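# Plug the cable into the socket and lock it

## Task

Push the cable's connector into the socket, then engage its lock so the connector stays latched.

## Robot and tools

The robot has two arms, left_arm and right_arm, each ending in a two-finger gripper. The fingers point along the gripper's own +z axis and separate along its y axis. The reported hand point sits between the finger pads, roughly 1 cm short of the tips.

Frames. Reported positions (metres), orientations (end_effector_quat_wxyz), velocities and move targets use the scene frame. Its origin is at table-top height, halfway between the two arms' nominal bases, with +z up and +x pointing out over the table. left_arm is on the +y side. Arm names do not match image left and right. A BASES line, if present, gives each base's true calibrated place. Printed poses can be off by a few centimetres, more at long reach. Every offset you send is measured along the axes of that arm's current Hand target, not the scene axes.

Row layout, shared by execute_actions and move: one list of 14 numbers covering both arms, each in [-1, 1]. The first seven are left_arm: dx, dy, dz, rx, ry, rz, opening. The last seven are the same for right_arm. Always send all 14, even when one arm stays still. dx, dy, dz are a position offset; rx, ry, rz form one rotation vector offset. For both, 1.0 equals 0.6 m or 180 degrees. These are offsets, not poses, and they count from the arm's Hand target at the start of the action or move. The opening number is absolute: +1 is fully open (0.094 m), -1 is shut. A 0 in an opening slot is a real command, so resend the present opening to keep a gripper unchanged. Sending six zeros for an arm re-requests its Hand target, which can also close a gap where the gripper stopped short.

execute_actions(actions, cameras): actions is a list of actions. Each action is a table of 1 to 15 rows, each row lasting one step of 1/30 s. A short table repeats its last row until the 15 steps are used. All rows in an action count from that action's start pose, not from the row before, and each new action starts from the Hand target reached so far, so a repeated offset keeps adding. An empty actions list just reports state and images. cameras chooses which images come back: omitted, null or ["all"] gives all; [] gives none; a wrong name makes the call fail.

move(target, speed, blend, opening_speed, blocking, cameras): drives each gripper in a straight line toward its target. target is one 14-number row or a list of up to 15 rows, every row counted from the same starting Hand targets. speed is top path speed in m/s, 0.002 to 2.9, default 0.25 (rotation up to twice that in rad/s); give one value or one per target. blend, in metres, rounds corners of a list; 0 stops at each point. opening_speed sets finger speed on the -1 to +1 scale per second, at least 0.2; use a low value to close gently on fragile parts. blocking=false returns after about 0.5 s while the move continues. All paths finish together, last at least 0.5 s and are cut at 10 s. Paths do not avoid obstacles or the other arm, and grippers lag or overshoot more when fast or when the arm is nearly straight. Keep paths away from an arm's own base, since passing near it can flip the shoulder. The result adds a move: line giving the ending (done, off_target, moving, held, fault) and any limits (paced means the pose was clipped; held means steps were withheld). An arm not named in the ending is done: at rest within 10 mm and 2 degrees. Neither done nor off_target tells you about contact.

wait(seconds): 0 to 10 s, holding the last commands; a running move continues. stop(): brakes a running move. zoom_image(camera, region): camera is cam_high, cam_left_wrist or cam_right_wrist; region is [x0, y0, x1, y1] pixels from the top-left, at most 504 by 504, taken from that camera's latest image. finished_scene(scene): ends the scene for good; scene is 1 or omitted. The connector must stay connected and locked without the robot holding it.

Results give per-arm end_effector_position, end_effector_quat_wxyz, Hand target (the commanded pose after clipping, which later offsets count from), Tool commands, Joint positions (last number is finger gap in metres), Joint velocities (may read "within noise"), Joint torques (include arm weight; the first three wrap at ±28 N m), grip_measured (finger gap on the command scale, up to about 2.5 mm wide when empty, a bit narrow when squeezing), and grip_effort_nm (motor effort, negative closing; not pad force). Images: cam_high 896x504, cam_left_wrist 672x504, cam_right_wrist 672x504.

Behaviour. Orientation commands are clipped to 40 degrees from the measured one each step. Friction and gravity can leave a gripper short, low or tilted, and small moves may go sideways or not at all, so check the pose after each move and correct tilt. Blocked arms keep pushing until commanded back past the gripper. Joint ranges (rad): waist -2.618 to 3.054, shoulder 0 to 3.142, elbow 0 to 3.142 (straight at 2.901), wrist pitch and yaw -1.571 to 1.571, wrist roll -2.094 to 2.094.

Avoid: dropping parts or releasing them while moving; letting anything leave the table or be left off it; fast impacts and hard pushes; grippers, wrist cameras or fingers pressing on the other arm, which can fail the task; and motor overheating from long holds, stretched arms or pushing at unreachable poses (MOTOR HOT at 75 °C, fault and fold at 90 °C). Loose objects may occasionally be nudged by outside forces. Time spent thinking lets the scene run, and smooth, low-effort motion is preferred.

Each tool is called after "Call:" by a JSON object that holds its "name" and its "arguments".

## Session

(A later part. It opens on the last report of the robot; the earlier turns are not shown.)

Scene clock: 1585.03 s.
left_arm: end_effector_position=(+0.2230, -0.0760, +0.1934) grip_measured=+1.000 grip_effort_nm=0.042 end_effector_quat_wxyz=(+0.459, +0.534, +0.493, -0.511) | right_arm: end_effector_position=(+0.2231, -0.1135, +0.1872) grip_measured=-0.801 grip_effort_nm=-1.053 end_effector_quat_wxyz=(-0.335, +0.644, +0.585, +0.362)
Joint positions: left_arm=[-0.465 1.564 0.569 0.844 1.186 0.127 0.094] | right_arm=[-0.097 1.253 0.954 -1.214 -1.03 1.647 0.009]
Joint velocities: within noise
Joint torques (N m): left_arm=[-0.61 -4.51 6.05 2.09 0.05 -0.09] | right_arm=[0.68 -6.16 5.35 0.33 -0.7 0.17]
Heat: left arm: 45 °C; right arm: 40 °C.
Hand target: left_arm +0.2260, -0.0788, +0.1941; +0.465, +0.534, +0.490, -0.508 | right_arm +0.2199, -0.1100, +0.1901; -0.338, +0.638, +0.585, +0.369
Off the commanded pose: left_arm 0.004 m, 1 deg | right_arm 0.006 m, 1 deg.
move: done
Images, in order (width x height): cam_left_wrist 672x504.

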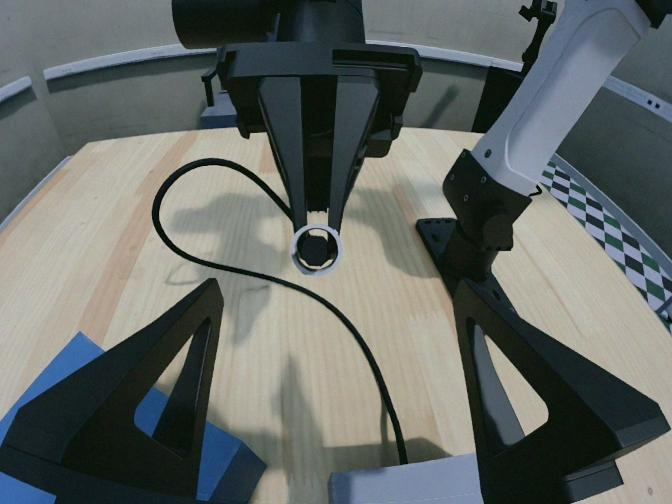

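Call:
{"name": "move", "arguments": {"target": [0, 0, 0, 0, 0, 0, 1.0, -0.0321, 0.0044, -0.039, 0, -0.25, 0, -0.95], "speed": 0.25, "cameras": ["cam_left_wrist"]}}

Scene clock: 1643.07 s.
left_arm: end_effector_position=(+0.2232, -0.0760, +0.1936) grip_measured=+1.000 grip_effort_nm=0.032 end_effector_quat_wxyz=(+0.459, +0.534, +0.493, -0.511) | right_arm: end_effector_position=(+0.2161, -0.1422, +0.1763) grip_measured=-0.801 grip_effort_nm=-1.038 end_effector_quat_wxyz=(-0.094, +0.730, +0.670, +0.090)
Joint positions: left_arm=[-0.465 1.564 0.569 0.846 1.185 0.125 0.094] | right_arm=[0.266 1.318 1.266 -1.431 -0.246 1.979 0.009]
Joint velocities: within noise
Joint torques (N m): left_arm=[-0.59 -4.53 6.05 2.09 0.01 -0.08] | right_arm=[0.38 -4.04 10.06 0.15 -0.2 0.19]
Heat: left arm: 44 °C; right arm: 39 °C.
Hand target: left_arm +0.2261, -0.0788, +0.1940; +0.465, +0.534, +0.490, -0.508 | right_arm +0.2200, -0.1400, +0.1852; -0.088, +0.731, +0.670, +0.096
Off the commanded pose: left_arm 0.004 m, 1 deg | right_arm 0.010 m, 1 deg.
move: done
Images, in order (width x height): cam_left_wrist 672x504.

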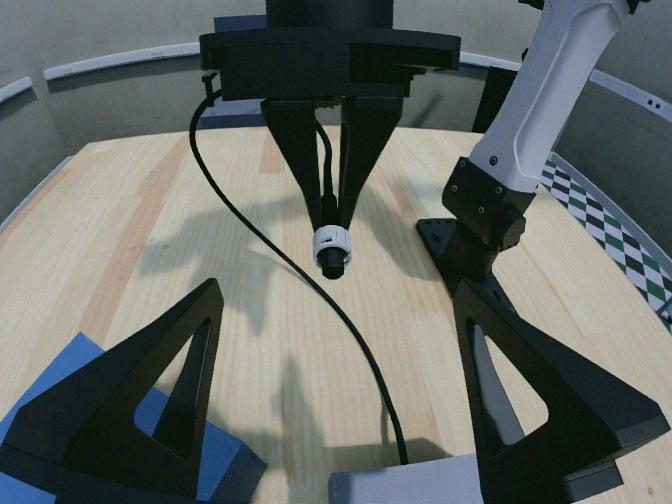

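Call:
{"name": "zoom_image", "arguments": {"camera": "cam_left_wrist", "region": [304, 215, 364, 285]}}

Call:
{"name": "zoom_image", "arguments": {"camera": "cam_left_wrist", "region": [310, 222, 356, 254]}}

Scaled by 7.200 from the camera's 672x504 image, which has a finer 960x720 frame.

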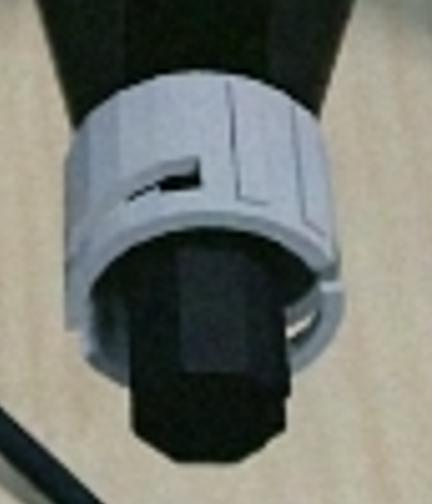

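Scaled by 10.957 from the camera's 672x504 image, which has a finer 960x720 frame.

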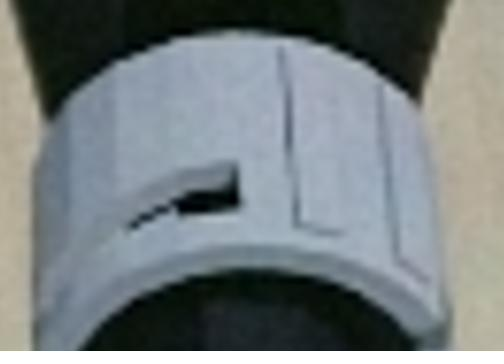

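Call:
{"name": "zoom_image", "arguments": {"camera": "cam_left_wrist", "region": [318, 244, 354, 284]}}

Scaled by 12.600 from the camera's 672x504 image, which has a finer 960x720 frame.

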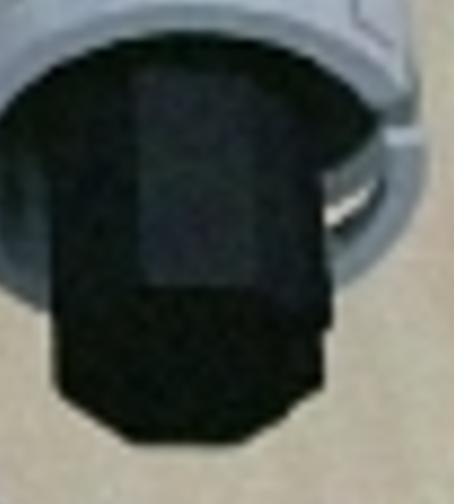

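Call:
{"name": "move", "arguments": {"target": [[0, 0, -0.0667, 0, 0, 0, 1.0, 0, 0, 0, 0, 0, 0, -0.95], [0.078, 0.1909, -0.0877, -0.4881, 0.1835, -0.226, 1.0, 0, 0, 0, 0, 0, 0, -0.95]], "speed": 0.3, "blend": [0.02, 0], "cameras": ["cam_high", "cam_left_wrist"]}}

Scene clock: 1735.23 s.
left_arm: end_effector_position=(+0.3395, -0.0282, +0.1440) grip_measured=+1.000 grip_effort_nm=0.032 end_effector_quat_wxyz=(+0.358, +0.007, +0.934, +0.001) | right_arm: end_effector_position=(+0.2158, -0.1425, +0.1762) grip_measured=-0.801 grip_effort_nm=-1.048 end_effector_quat_wxyz=(-0.094, +0.731, +0.670, +0.089)
Joint positions: left_arm=[-0.814 1.695 1.254 -0.579 -0.511 -0.661 0.094] | right_arm=[0.266 1.318 1.266 -1.433 -0.245 1.98 0.009]
Joint velocities: within noise
Joint torques (N m): left_arm=[-0.72 -6.67 8.81 1.56 -0.48 -0.2] | right_arm=[0.51 -4.11 9.95 0.17 -0.17 0.16]
Heat: left arm: 45 °C; right arm: 44 °C.
Hand target: left_arm +0.3449, -0.0341, +0.1500; +0.369, +0.000, +0.930, -0.001 | right_arm +0.2200, -0.1400, +0.1852; -0.088, +0.731, +0.670, +0.097
Off the commanded pose: left_arm 0.010 m, 2 deg | right_arm 0.010 m, 1 deg.
move: done
Images, in order (width x height): cam_high 896x504, cam_left_wrist 672x504.

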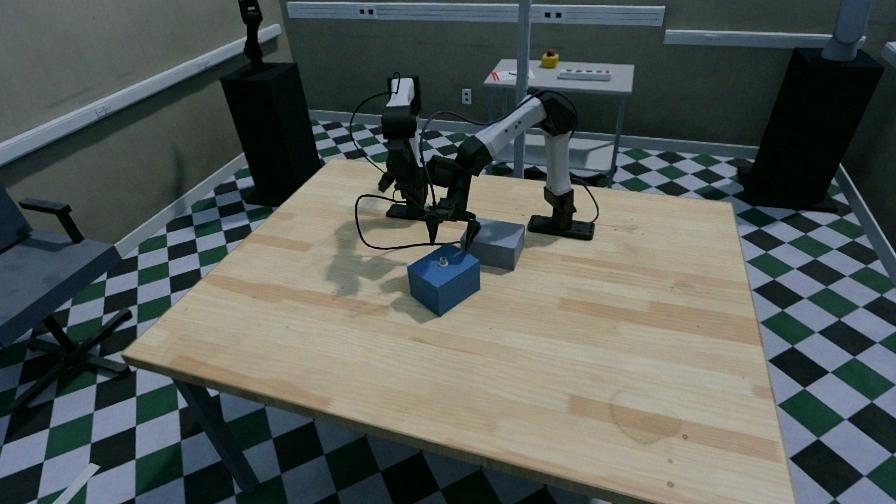

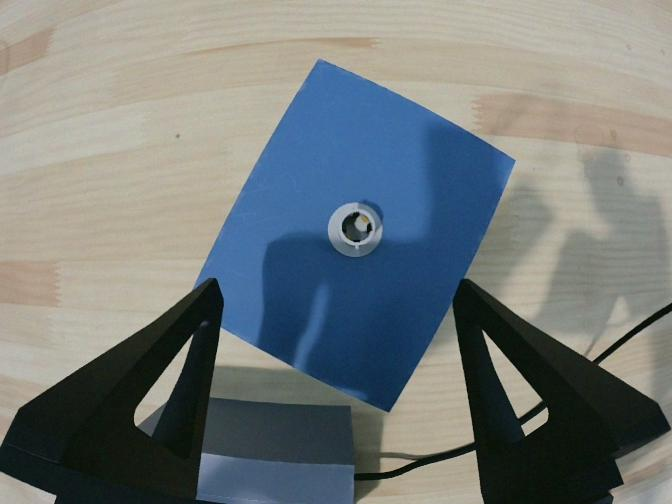

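Call:
{"name": "zoom_image", "arguments": {"camera": "cam_left_wrist", "region": [324, 198, 388, 262]}}

Call:
{"name": "zoom_image", "arguments": {"camera": "cam_left_wrist", "region": [336, 208, 378, 250]}}

Scaled by 7.875 from the camera's 672x504 image, which has a finer 960x720 frame.

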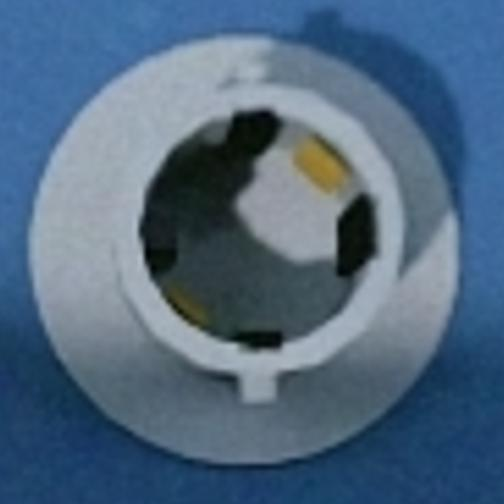

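Scaled by 12.000 from the camera's 672x504 image, which has a finer 960x720 frame.

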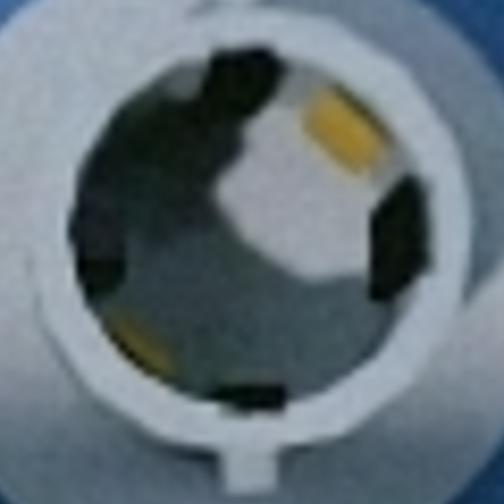

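Call:
{"name": "move", "arguments": {"target": [-0.0036, -0.0142, 0.0217, 0, 0, 0, 1.0, 0, 0, 0, 0, 0, 0, -0.95], "speed": 0.15, "cameras": ["cam_left_wrist"]}}

Call:
{"name": "zoom_image", "arguments": {"camera": "cam_left_wrist", "region": [310, 222, 370, 282]}}

Scene clock: 1807.53 s.
left_arm: end_effector_position=(+0.3463, -0.0353, +0.1344) grip_measured=+1.000 grip_effort_nm=0.042 end_effector_quat_wxyz=(+0.353, +0.009, +0.935, +0.007) | right_arm: end_effector_position=(+0.2158, -0.1425, +0.1762) grip_measured=-0.801 grip_effort_nm=-1.048 end_effector_quat_wxyz=(-0.094, +0.731, +0.670, +0.089)
Joint positions: left_arm=[-0.814 1.749 1.287 -0.574 -0.512 -0.663 0.094] | right_arm=[0.266 1.318 1.266 -1.433 -0.245 1.98 0.009]
Joint velocities: within noise
Joint torques (N m): left_arm=[-0.16 -7.17 8.79 1.7 -0.44 -0.14] | right_arm=[0.5 -4.1 10 0.16 -0.18 0.15]
Heat: left arm: 46 °C; right arm: 45 °C.
Hand target: left_arm +0.3554, -0.0426, +0.1421; +0.369, +0.000, +0.929, -0.001 | right_arm +0.2199, -0.1400, +0.1852; -0.088, +0.731, +0.670, +0.096
Off the commanded pose: left_arm 0.014 m, 2 deg | right_arm 0.010 m, 1 deg.
move: off_target (left_arm)
Images, in order (width x height): cam_left_wrist 672x504.

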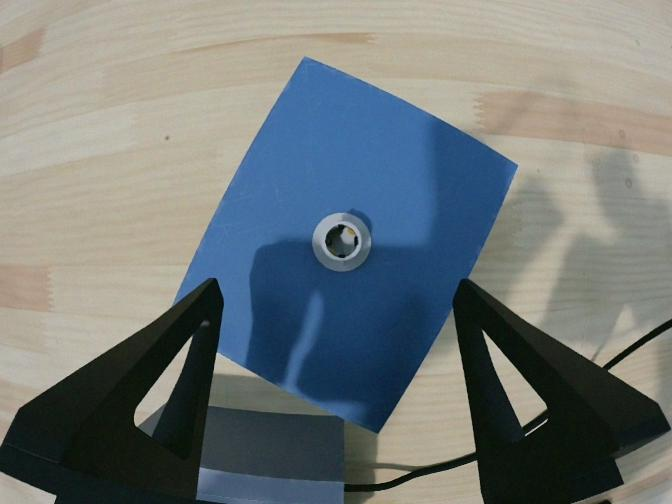

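Scaled by 8.400 from the camera's 672x504 image, which has a finer 960x720 frame.

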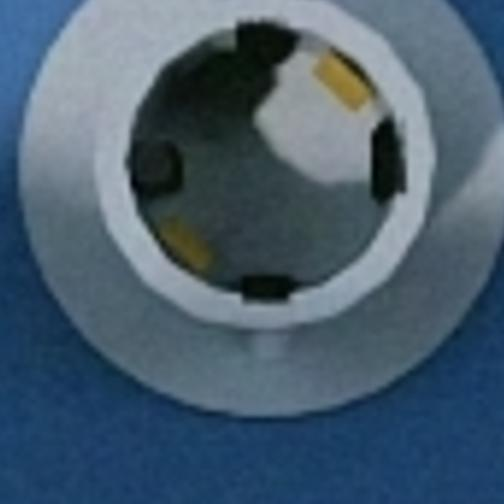

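Call:
{"name": "zoom_image", "arguments": {"camera": "cam_left_wrist", "region": [321, 220, 363, 262]}}

Scaled by 12.000 from the camera's 672x504 image, which has a finer 960x720 frame.

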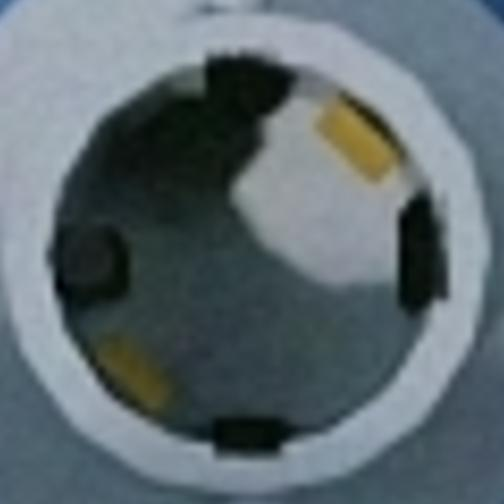

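Call:
{"name": "zoom_image", "arguments": {"camera": "cam_left_wrist", "region": [324, 232, 342, 250]}}

Call:
{"name": "zoom_image", "arguments": {"camera": "cam_left_wrist", "region": [346, 228, 362, 252]}}

Scaled by 28.000 from the camera's 672x504 image, which has a finer 960x720 frame.

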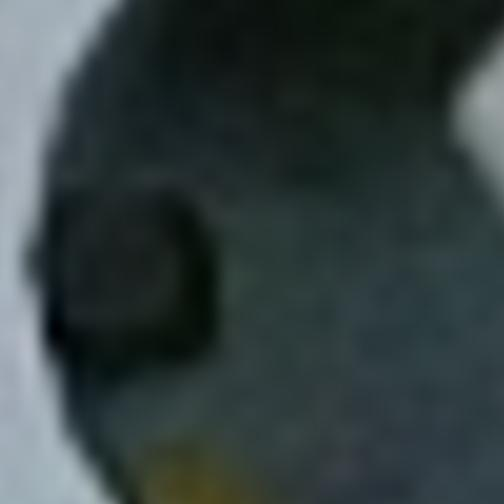

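Scaled by 21.000 from the camera's 672x504 image, which has a finer 960x720 frame.

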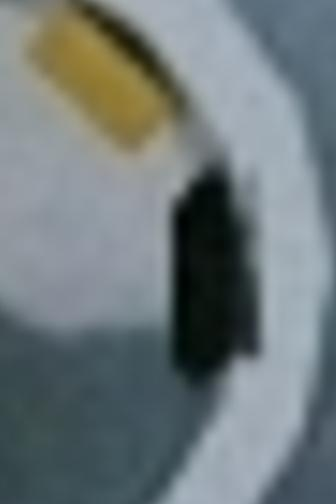

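Call:
{"name": "move", "arguments": {"target": [[0.0809, 0.0043, -0.2432, 0.4294, -0.1307, 0.2651, 1.0, 0.0341, -0.0028, 0.0009, 0.0206, 0.3332, -0.0206, -0.95], [0.1026, -0.0832, -0.2202, 0.4294, -0.1307, 0.2651, 1.0, 0.0341, -0.0028, 0.0009, 0.0206, 0.3332, -0.0206, -0.95]], "speed": [0.3, 0.15], "cameras": ["cam_high", "cam_left_wrist"]}}

Scene clock: 2067.70 s.
left_arm: end_effector_position=(+0.2153, -0.0877, +0.1921) grip_measured=+1.000 grip_effort_nm=0.037 end_effector_quat_wxyz=(+0.413, +0.566, +0.573, -0.426) | right_arm: end_effector_position=(+0.2219, -0.1196, +0.1886) grip_measured=-0.801 grip_effort_nm=-1.048 end_effector_quat_wxyz=(-0.418, +0.559, +0.573, +0.430)
Joint positions: left_arm=[-0.565 1.381 0.723 0.136 0.937 0.414 0.094] | right_arm=[-0.211 1.505 0.962 -1.536 -1.243 1.011 0.009]
Joint velocities: within noise
Joint torques (N m): left_arm=[-0.62 -3.85 7.69 2.14 0.21 -0.09] | right_arm=[-0.88 -5.01 4.48 -0.85 -0.69 -0.09]
Heat: left arm: 48 °C; right arm: 47 °C.
Hand target: left_arm +0.2199, -0.0925, +0.1961; +0.422, +0.567, +0.567, -0.423 | right_arm +0.2200, -0.1200, +0.1899; -0.431, +0.561, +0.561, +0.431
Off the commanded pose: left_arm 0.008 m, 1 deg | right_arm 0.002 m, 2 deg.
joint sent to its limit (right arm) — joint 4 (wrist pitch), lower limit. The joint targets still meet the commanded pose.
move: done
Images, in order (width x height): cam_high 896x504, cam_left_wrist 672x504.

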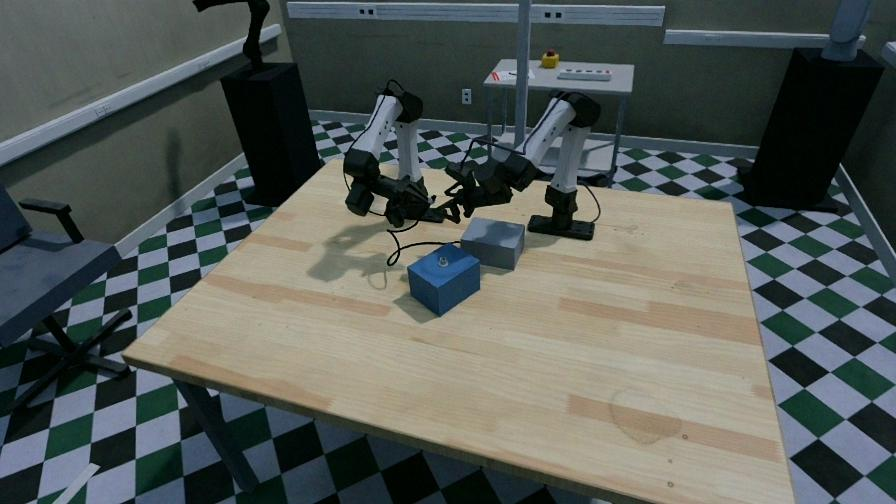

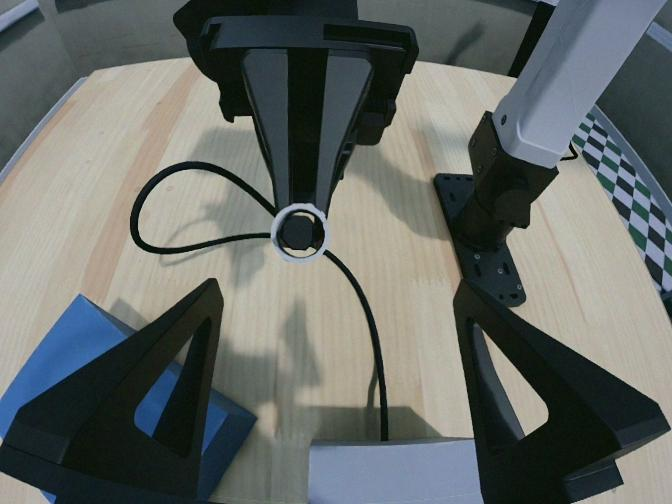

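Call:
{"name": "zoom_image", "arguments": {"camera": "cam_left_wrist", "region": [266, 200, 334, 268]}}

Call:
{"name": "zoom_image", "arguments": {"camera": "cam_left_wrist", "region": [278, 210, 322, 254]}}

Scaled by 7.412 from the camera's 672x504 image, which has a finer 960x720 frame.

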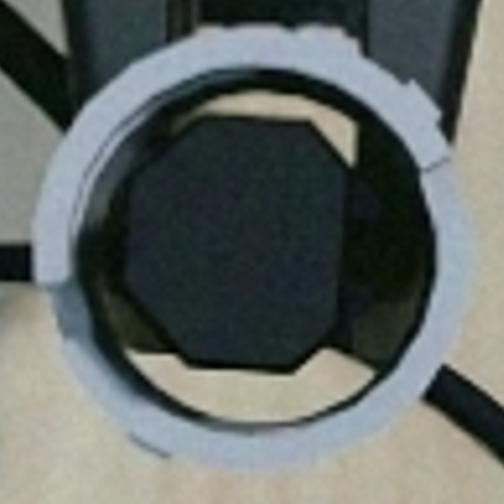

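Scaled by 11.455 from the camera's 672x504 image, which has a finer 960x720 frame.

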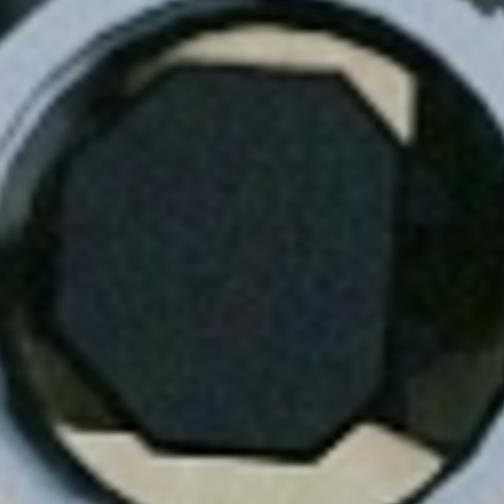

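Call:
{"name": "zoom_image", "arguments": {"camera": "cam_left_wrist", "region": [304, 212, 328, 256]}}

Call:
{"name": "zoom_image", "arguments": {"camera": "cam_left_wrist", "region": [268, 212, 292, 256]}}

Scaled by 11.455 from the camera's 672x504 image, which has a finer 960x720 frame.

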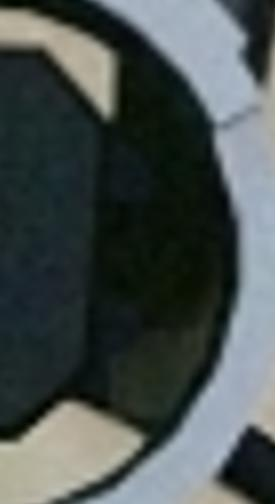

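Scaled by 11.455 from the camera's 672x504 image, which has a finer 960x720 frame.

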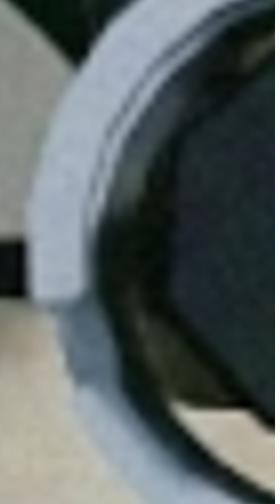

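Call:
{"name": "move", "arguments": {"target": [[-0.1432, 0.0043, -0.1255, -0.2013, 0.1572, -0.4858, 1.0, 0, 0, 0, 0, 0, 0, -0.95], [-0.0785, 0.0125, -0.0362, -0.2013, 0.1572, -0.4858, 0.0, 0, 0, 0, 0, 0, 0, -0.95]], "speed": [0.3, 0.15], "cameras": ["cam_high", "cam_left_wrist"]}}

Scene clock: 2284.47 s.
left_arm: end_effector_position=(+0.2241, -0.0822, +0.2493) grip_measured=+0.001 grip_effort_nm=-0.042 end_effector_quat_wxyz=(+0.020, -0.036, +0.959, -0.279) | right_arm: end_effector_position=(+0.2218, -0.1196, +0.1888) grip_measured=-0.801 grip_effort_nm=-1.048 end_effector_quat_wxyz=(-0.418, +0.558, +0.573, +0.430)
Joint positions: left_arm=[-0.755 1.613 1.671 -1.175 0.352 -0.923 0.047] | right_arm=[-0.211 1.505 0.962 -1.537 -1.244 1.01 0.009]
Joint velocities: within noise
Joint torques (N m): left_arm=[-0.51 -6.31 6.19 1.53 0.04 -0.11] | right_arm=[-0.9 -5.18 4.49 -0.91 -0.66 -0.07]
Heat: left arm: 49 °C; right arm: 40 °C.
Hand target: left_arm +0.2275, -0.0851, +0.2474; +0.025, -0.038, +0.960, -0.278 | right_arm +0.2200, -0.1200, +0.1899; -0.431, +0.561, +0.561, +0.431
Off the commanded pose: left_arm 0.005 m, 1 deg | right_arm 0.002 m, 2 deg.
joint sent to its limit (right arm) — joint 4 (wrist pitch), lower limit. The joint targets still meet the commanded pose.
move: done
Images, in order (width x height): cam_high 896x504, cam_left_wrist 672x504.

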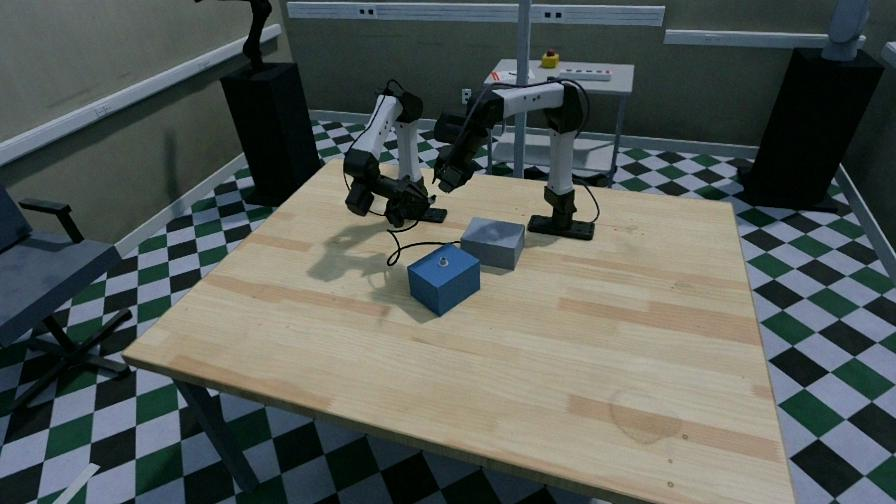

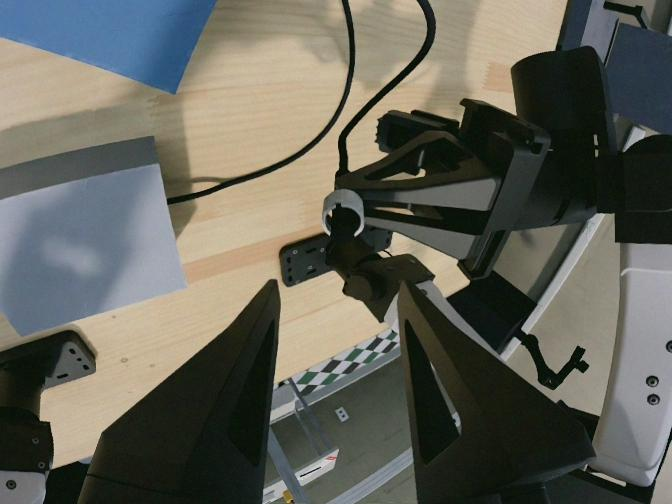

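Call:
{"name": "zoom_image", "arguments": {"camera": "cam_left_wrist", "region": [305, 170, 395, 280]}}

Scaled by 4.582 from the camera's 672x504 image, which has a finer 960x720 frame.

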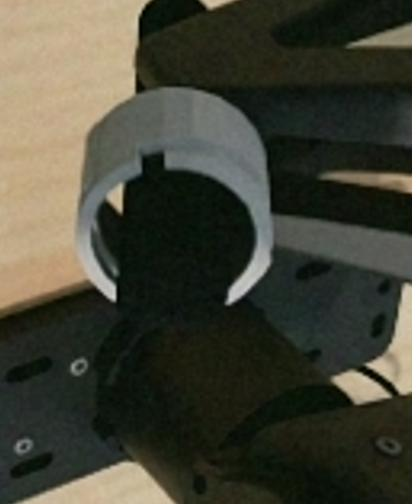

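Call:
{"name": "move", "arguments": {"target": [0, 0, 0.0633, 0, 0, 0, 0.0, 0, 0, 0, 0, 0, 0, -0.95], "speed": 0.1, "cameras": ["cam_left_wrist"]}}

Call:
{"name": "zoom_image", "arguments": {"camera": "cam_left_wrist", "region": [285, 210, 405, 330]}}

Scene clock: 2317.27 s.
left_arm: end_effector_position=(+0.2271, -0.1019, +0.2190) grip_measured=+0.001 grip_effort_nm=-0.032 end_effector_quat_wxyz=(+0.021, -0.036, +0.959, -0.280) | right_arm: end_effector_position=(+0.2218, -0.1196, +0.1888) grip_measured=-0.801 grip_effort_nm=-1.048 end_effector_quat_wxyz=(-0.418, +0.558, +0.573, +0.431)
Joint positions: left_arm=[-0.793 1.64 1.573 -1.035 0.335 -0.959 0.047] | right_arm=[-0.211 1.505 0.962 -1.537 -1.244 1.01 0.009]
Joint velocities: within noise
Joint torques (N m): left_arm=[-0.65 -6.46 6.26 1.55 0.04 -0.12] | right_arm=[-0.94 -5.2 4.46 -0.86 -0.67 -0.08]
Heat: left arm: 48 °C; right arm: 39 °C.
Hand target: left_arm +0.2301, -0.1053, +0.2152; +0.025, -0.038, +0.960, -0.278 | right_arm +0.2200, -0.1200, +0.1899; -0.431, +0.561, +0.561, +0.431
Off the commanded pose: left_arm 0.006 m, 1 deg | right_arm 0.002 m, 2 deg.
joint sent to its limit (right arm) — joint 4 (wrist pitch), lower limit. The joint targets still meet the commanded pose.
move: done
Images, in order (width x height): cam_left_wrist 672x504.

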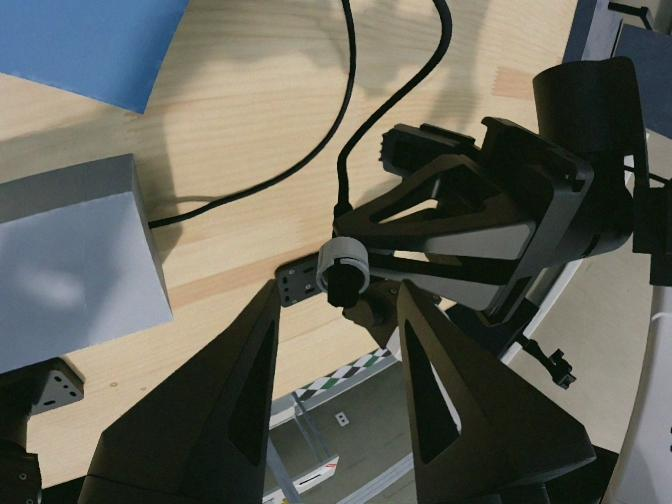

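Scaled by 4.200 from the camera's 672x504 image, which has a finer 960x720 frame.

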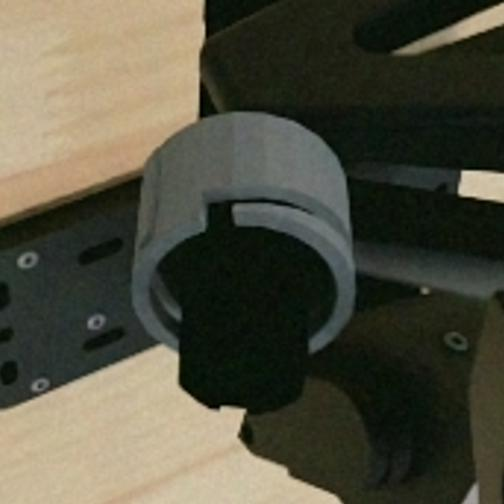

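Call:
{"name": "move", "arguments": {"target": [0, 0.0017, 0.0105, 0.015, 0, 0, 0.0, 0, 0, 0, 0, 0, 0, -0.95], "speed": 0.05, "cameras": ["cam_left_wrist"]}}

Call:
{"name": "zoom_image", "arguments": {"camera": "cam_left_wrist", "region": [285, 210, 405, 330]}}

Scene clock: 2350.07 s.
left_arm: end_effector_position=(+0.2297, -0.1062, +0.2027) grip_measured=+0.001 grip_effort_nm=-0.037 end_effector_quat_wxyz=(+0.021, -0.036, +0.957, -0.287) | right_arm: end_effector_position=(+0.2219, -0.1198, +0.1886) grip_measured=-0.801 grip_effort_nm=-1.048 end_effector_quat_wxyz=(-0.417, +0.559, +0.573, +0.430)
Joint positions: left_arm=[-0.793 1.64 1.501 -0.95 0.343 -0.964 0.047] | right_arm=[-0.213 1.505 0.962 -1.537 -1.243 1.01 0.009]
Joint velocities: within noise
Joint torques (N m): left_arm=[0.21 -9.16 6.12 1.59 0.23 -0.09] | right_arm=[-0.83 -5.23 4.36 -0.89 -0.69 -0.07]
Heat: left arm: 46 °C; right arm: 39 °C.
Hand target: left_arm +0.2305, -0.1078, +0.2095; +0.026, -0.037, +0.953, -0.300 | right_arm +0.2200, -0.1200, +0.1899; -0.431, +0.561, +0.561, +0.431
Off the commanded pose: left_arm 0.007 m, 2 deg | right_arm 0.002 m, 2 deg.
joint sent to its limit (right arm) — joint 4 (wrist pitch), lower limit. The joint targets still meet the commanded pose.
move: done
Images, in order (width x height): cam_left_wrist 672x504.

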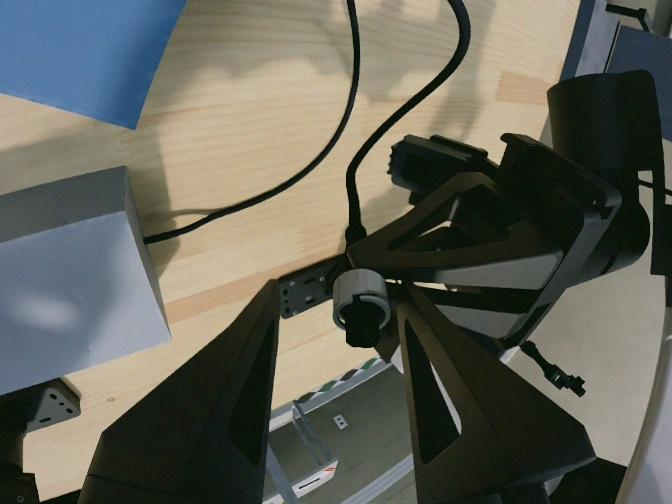

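Scaled by 4.200 from the camera's 672x504 image, which has a finer 960x720 frame.

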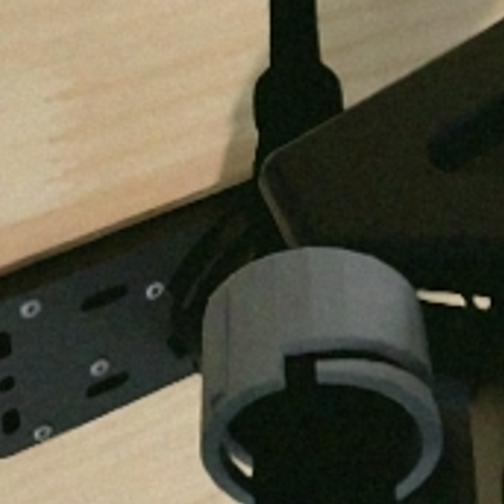

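Call:
{"name": "move", "arguments": {"target": [-0.0029, -0.0022, -0.0481, 0, 0, 0, 0.0, 0, 0, 0, 0, 0, 0, -0.95], "speed": 0.1, "cameras": []}}

Call:
{"name": "move", "arguments": {"target": [0, 0, 0.05, 0, 0, 0, 0.0, 0, 0, 0, 0, 0, 0, -0.95], "speed": 0.1, "cameras": ["cam_left_wrist"]}}

Call:
{"name": "zoom_image", "arguments": {"camera": "cam_left_wrist", "region": [285, 230, 405, 350]}}

Scene clock: 2380.37 s.
left_arm: end_effector_position=(+0.2290, -0.0919, +0.2116) grip_measured=+0.001 grip_effort_nm=-0.037 end_effector_quat_wxyz=(+0.009, -0.046, +0.960, -0.277) | right_arm: end_effector_position=(+0.2219, -0.1198, +0.1887) grip_measured=-0.801 grip_effort_nm=-1.048 end_effector_quat_wxyz=(-0.418, +0.559, +0.573, +0.430)
Joint positions: left_arm=[-0.762 1.631 1.539 -1.036 0.358 -0.95 0.047] | right_arm=[-0.213 1.505 0.962 -1.537 -1.243 1.01 0.009]
Joint velocities: within noise
Joint torques (N m): left_arm=[0.51 -10.59 8.54 1.31 0.28 0.08] | right_arm=[-0.79 -5.15 4.38 -0.88 -0.67 -0.05]
Heat: left arm: 46 °C; right arm: 39 °C.
Hand target: left_arm +0.2302, -0.0922, +0.2338; +0.026, -0.037, +0.953, -0.300 | right_arm +0.2200, -0.1200, +0.1899; -0.431, +0.561, +0.561, +0.431
Off the commanded pose: left_arm 0.022 m, 4 deg | right_arm 0.002 m, 2 deg.
joint sent to its limit (right arm) — joint 4 (wrist pitch), lower limit. The joint targets still meet the commanded pose.
move: off_target (left_arm)
No camera images: "cameras" was empty.

Scene clock: 2381.47 s.
left_arm: end_effector_position=(+0.2313, -0.1062, +0.2102) grip_measured=+0.001 grip_effort_nm=-0.032 end_effector_quat_wxyz=(+0.023, -0.037, +0.954, -0.298) | right_arm: end_effector_position=(+0.2219, -0.1198, +0.1888) grip_measured=-0.801 grip_effort_nm=-1.053 end_effector_quat_wxyz=(-0.418, +0.559, +0.573, +0.431)
Joint positions: left_arm=[-0.784 1.631 1.509 -0.948 0.358 -0.964 0.047] | right_arm=[-0.213 1.505 0.962 -1.537 -1.244 1.01 0.009]
Joint velocities: within noise
Joint torques (N m): left_arm=[-0.68 -7.24 6.15 1.61 0.11 -0.09] | right_arm=[-0.79 -5.09 4.48 -0.87 -0.68 -0.07]
Heat: left arm: 46 °C; right arm: 39 °C.
Hand target: left_arm +0.2323, -0.1093, +0.2093; +0.026, -0.037, +0.953, -0.300 | right_arm +0.2200, -0.1200, +0.1899; -0.431, +0.561, +0.561, +0.431
Off the commanded pose: left_arm 0.003 m, 0 deg | right_arm 0.002 m, 2 deg.
joint sent to its limit (right arm) — joint 4 (wrist pitch), lower limit. The joint targets still meet the commanded pose.
move: done
Images, in order (width x height): cam_left_wrist 672x504.

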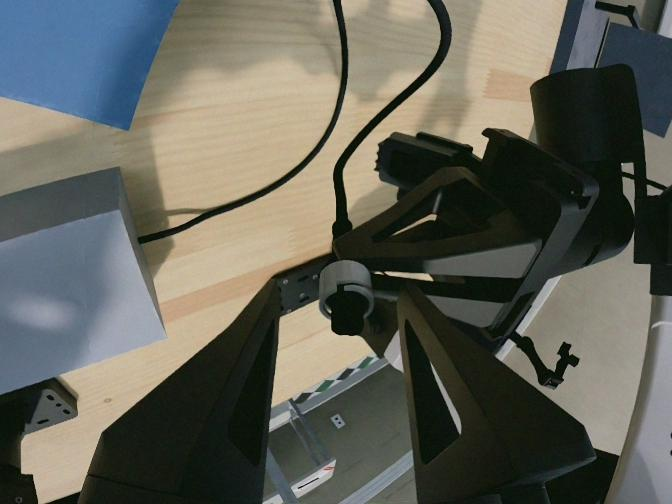

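Scaled by 4.200 from the camera's 672x504 image, which has a finer 960x720 frame.

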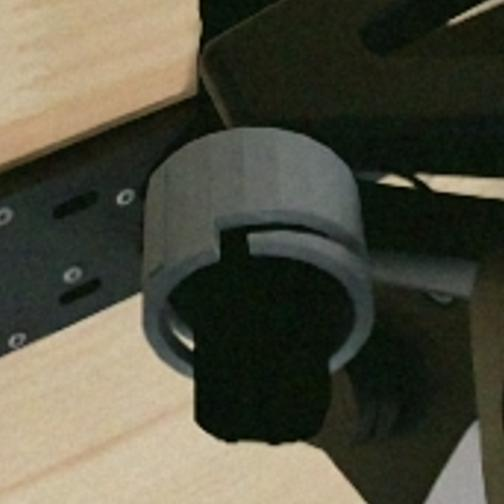

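Call:
{"name": "move", "arguments": {"target": [0.0051, -0.0014, -0.06, 0, 0, 0, 0.0, 0, 0, 0, 0, 0, 0, -0.95], "speed": 0.1, "cameras": []}}

Call:
{"name": "move", "arguments": {"target": [0, 0, 0.05, 0, 0, 0, 0.0, 0, 0, 0, 0, 0, 0, -0.95], "speed": 0.1, "cameras": ["cam_left_wrist"]}}

Call:
{"name": "zoom_image", "arguments": {"camera": "cam_left_wrist", "region": [285, 220, 405, 340]}}

Scene clock: 2405.47 s.
left_arm: end_effector_position=(+0.2256, -0.0898, +0.2176) grip_measured=+0.001 grip_effort_nm=-0.037 end_effector_quat_wxyz=(+0.009, -0.046, +0.959, -0.278) | right_arm: end_effector_position=(+0.2220, -0.1198, +0.1888) grip_measured=-0.801 grip_effort_nm=-1.043 end_effector_quat_wxyz=(-0.418, +0.559, +0.573, +0.431)
Joint positions: left_arm=[-0.764 1.618 1.549 -1.056 0.358 -0.952 0.047] | right_arm=[-0.213 1.505 0.962 -1.537 -1.244 1.01 0.009]
Joint velocities: within noise
Joint torques (N m): left_arm=[0.61 -10.35 8.44 1.32 0.26 0.07] | right_arm=[-0.85 -5.09 4.27 -0.87 -0.67 -0.07]
Heat: left arm: 46 °C; right arm: 39 °C.
Hand target: left_arm +0.2267, -0.0897, +0.2391; +0.026, -0.037, +0.953, -0.300 | right_arm +0.2200, -0.1200, +0.1899; -0.431, +0.561, +0.561, +0.431
Off the commanded pose: left_arm 0.022 m, 3 deg | right_arm 0.002 m, 2 deg.
joint sent to its limit (right arm) — joint 4 (wrist pitch), lower limit. The joint targets still meet the commanded pose.
move: off_target (left_arm)
No camera images: "cameras" was empty.

Scene clock: 2406.57 s.
left_arm: end_effector_position=(+0.2277, -0.1039, +0.2151) grip_measured=+0.001 grip_effort_nm=-0.046 end_effector_quat_wxyz=(+0.022, -0.037, +0.954, -0.298) | right_arm: end_effector_position=(+0.2220, -0.1198, +0.1888) grip_measured=-0.801 grip_effort_nm=-1.048 end_effector_quat_wxyz=(-0.418, +0.559, +0.573, +0.431)
Joint positions: left_arm=[-0.786 1.618 1.516 -0.968 0.358 -0.966 0.047] | right_arm=[-0.213 1.505 0.962 -1.537 -1.244 1.01 0.009]
Joint velocities: within noise
Joint torques (N m): left_arm=[-0.58 -7.23 6.13 1.59 0.1 -0.1] | right_arm=[-0.84 -5.26 4.3 -0.9 -0.63 -0.03]
Heat: left arm: 46 °C; right arm: 38 °C.
Hand target: left_arm +0.2289, -0.1068, +0.2145; +0.026, -0.037, +0.953, -0.300 | right_arm +0.2200, -0.1200, +0.1899; -0.431, +0.561, +0.561, +0.431
Off the commanded pose: left_arm 0.003 m, 1 deg | right_arm 0.002 m, 2 deg.
joint sent to its limit (right arm) — joint 4 (wrist pitch), lower limit. The joint targets still meet the commanded pose.
move: done
Images, in order (width x height): cam_left_wrist 672x504.

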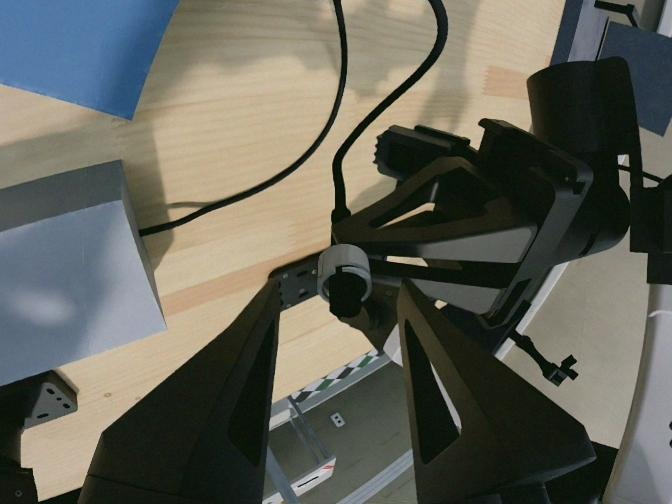

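Scaled by 4.200 from the camera's 672x504 image, which has a finer 960x720 frame.

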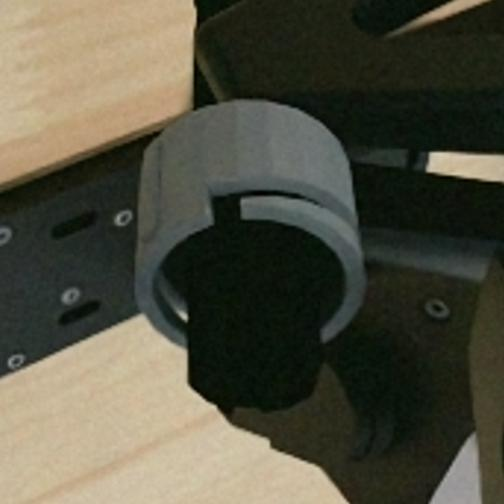

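Call:
{"name": "move", "arguments": {"target": [0, 0, 0, 0, 0, 0, -0.95, 0, 0, 0, 0, 0, 0, -0.95], "opening_speed": 0.4, "cameras": ["cam_left_wrist"]}}

Call:
{"name": "zoom_image", "arguments": {"camera": "cam_left_wrist", "region": [285, 220, 405, 340]}}

Scene clock: 2431.37 s.
left_arm: end_effector_position=(+0.2287, -0.1049, +0.2158) grip_measured=-0.611 grip_effort_nm=-0.994 end_effector_quat_wxyz=(+0.024, -0.037, +0.953, -0.300) | right_arm: end_effector_position=(+0.2220, -0.1198, +0.1888) grip_measured=-0.801 grip_effort_nm=-1.043 end_effector_quat_wxyz=(-0.418, +0.559, +0.573, +0.431)
Joint positions: left_arm=[-0.786 1.618 1.516 -0.961 0.358 -0.967 0.018] | right_arm=[-0.213 1.505 0.962 -1.537 -1.244 1.01 0.009]
Joint velocities: within noise
Joint torques (N m): left_arm=[-0.62 -7.23 6.15 1.57 0.1 -0.1] | right_arm=[-0.87 -5.24 4.37 -0.91 -0.64 -0.1]
Heat: left arm: 45 °C; right arm: 38 °C.
Hand target: left_arm +0.2289, -0.1069, +0.2145; +0.026, -0.037, +0.953, -0.300 | right_arm +0.2200, -0.1200, +0.1899; -0.431, +0.561, +0.561, +0.431
Off the commanded pose: left_arm 0.002 m, 0 deg | right_arm 0.002 m, 2 deg.
joint sent to its limit (right arm) — joint 4 (wrist pitch), lower limit. The joint targets still meet the commanded pose.
move: done
Images, in order (width x height): cam_left_wrist 672x504.

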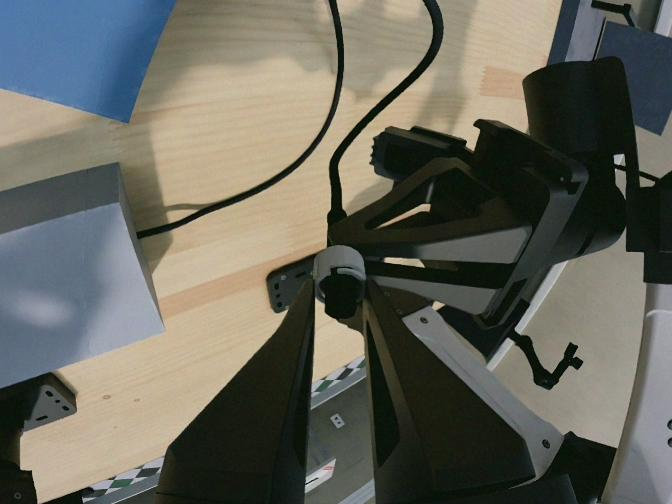

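Scaled by 4.200 from the camera's 672x504 image, which has a finer 960x720 frame.

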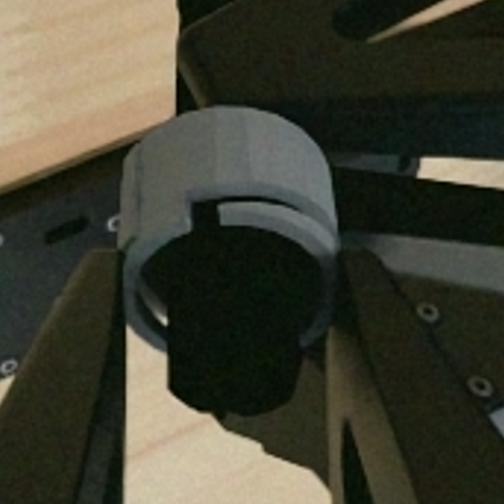

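Call:
{"name": "move", "arguments": {"target": [0, 0, 0, 0, 0, 0, -0.25, 0, 0, 0, 0, 0, 0, -0.95], "cameras": []}}

Call:
{"name": "move", "arguments": {"target": [0, 0, -0.05, 0, 0, 0, -0.25, 0, 0, 0, 0, 0, 0, -0.95], "speed": 0.1, "cameras": []}}

Call:
{"name": "move", "arguments": {"target": [0, 0, 0.0617, 0, 0, 0, -0.25, 0, 0, 0, 0, 0, 0, -0.95], "speed": 0.1, "cameras": ["cam_left_wrist"]}}

Scene clock: 2458.93 s.
left_arm: end_effector_position=(+0.2287, -0.1049, +0.2158) grip_measured=-0.252 grip_effort_nm=0.120 end_effector_quat_wxyz=(+0.024, -0.037, +0.953, -0.300) | right_arm: end_effector_position=(+0.2220, -0.1198, +0.1888) grip_measured=-0.801 grip_effort_nm=-1.043 end_effector_quat_wxyz=(-0.418, +0.559, +0.573, +0.431)
Joint positions: left_arm=[-0.786 1.618 1.516 -0.961 0.358 -0.967 0.035] | right_arm=[-0.213 1.505 0.962 -1.537 -1.244 1.01 0.009]
Joint velocities: within noise
Joint torques (N m): left_arm=[-0.62 -7.27 6.16 1.57 0.1 -0.1] | right_arm=[-0.68 -5.19 4.42 -0.92 -0.65 -0.07]
Heat: left arm: 44 °C; right arm: 38 °C.
Hand target: left_arm +0.2289, -0.1068, +0.2145; +0.026, -0.037, +0.953, -0.300 | right_arm +0.2200, -0.1200, +0.1899; -0.431, +0.561, +0.561, +0.431
Off the commanded pose: left_arm 0.002 m, 0 deg | right_arm 0.002 m, 2 deg.
joint sent to its limit (right arm) — joint 4 (wrist pitch), lower limit. The joint targets still meet the commanded pose.
move: done
No camera images: "cameras" was empty.

Scene clock: 2459.87 s.
left_arm: end_effector_position=(+0.2264, -0.0906, +0.2180) grip_measured=-0.251 grip_effort_nm=0.110 end_effector_quat_wxyz=(+0.010, -0.045, +0.959, -0.280) | right_arm: end_effector_position=(+0.2220, -0.1198, +0.1888) grip_measured=-0.801 grip_effort_nm=-1.048 end_effector_quat_wxyz=(-0.418, +0.559, +0.573, +0.431)
Joint positions: left_arm=[-0.764 1.618 1.548 -1.05 0.36 -0.952 0.035] | right_arm=[-0.213 1.505 0.962 -1.537 -1.244 1.01 0.009]
Joint velocities: within noise
Joint torques (N m): left_arm=[0.55 -10.36 8.59 1.28 0.24 0.1] | right_arm=[-0.94 -5.19 4.37 -0.9 -0.65 -0.02]
Heat: left arm: 44 °C; right arm: 38 °C.
Hand target: left_arm +0.2268, -0.0897, +0.2392; +0.026, -0.037, +0.953, -0.300 | right_arm +0.2200, -0.1200, +0.1899; -0.431, +0.561, +0.561, +0.431
Off the commanded pose: left_arm 0.021 m, 3 deg | right_arm 0.002 m, 2 deg.
joint sent to its limit (right arm) — joint 4 (wrist pitch), lower limit. The joint targets still meet the commanded pose.
move: off_target (left_arm)
No camera images: "cameras" was empty.

Scene clock: 2461.00 s.
left_arm: end_effector_position=(+0.2269, -0.1078, +0.2129) grip_measured=-0.251 grip_effort_nm=0.100 end_effector_quat_wxyz=(+0.022, -0.035, +0.952, -0.302) | right_arm: end_effector_position=(+0.2220, -0.1198, +0.1888) grip_measured=-0.801 grip_effort_nm=-1.048 end_effector_quat_wxyz=(-0.418, +0.559, +0.573, +0.431)
Joint positions: left_arm=[-0.794 1.618 1.501 -0.943 0.36 -0.973 0.035] | right_arm=[-0.213 1.505 0.962 -1.537 -1.244 1.01 0.009]
Joint velocities: within noise
Joint torques (N m): left_arm=[-0.59 -6.39 6.13 1.65 0.04 -0.11] | right_arm=[-0.84 -5.09 4.38 -0.91 -0.66 -0.07]
Heat: left arm: 45 °C; right arm: 38 °C.
Hand target: left_arm +0.2294, -0.1108, +0.2088; +0.026, -0.037, +0.953, -0.300 | right_arm +0.2200, -0.1200, +0.1899; -0.431, +0.561, +0.561, +0.431
Off the commanded pose: left_arm 0.006 m, 1 deg | right_arm 0.002 m, 2 deg.
joint sent to its limit (right arm) — joint 4 (wrist pitch), lower limit. The joint targets still meet the commanded pose.
move: done
Images, in order (width x height): cam_left_wrist 672x504.

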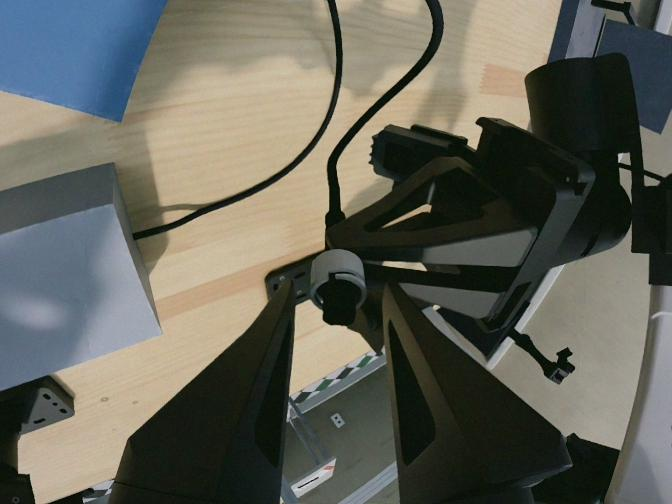

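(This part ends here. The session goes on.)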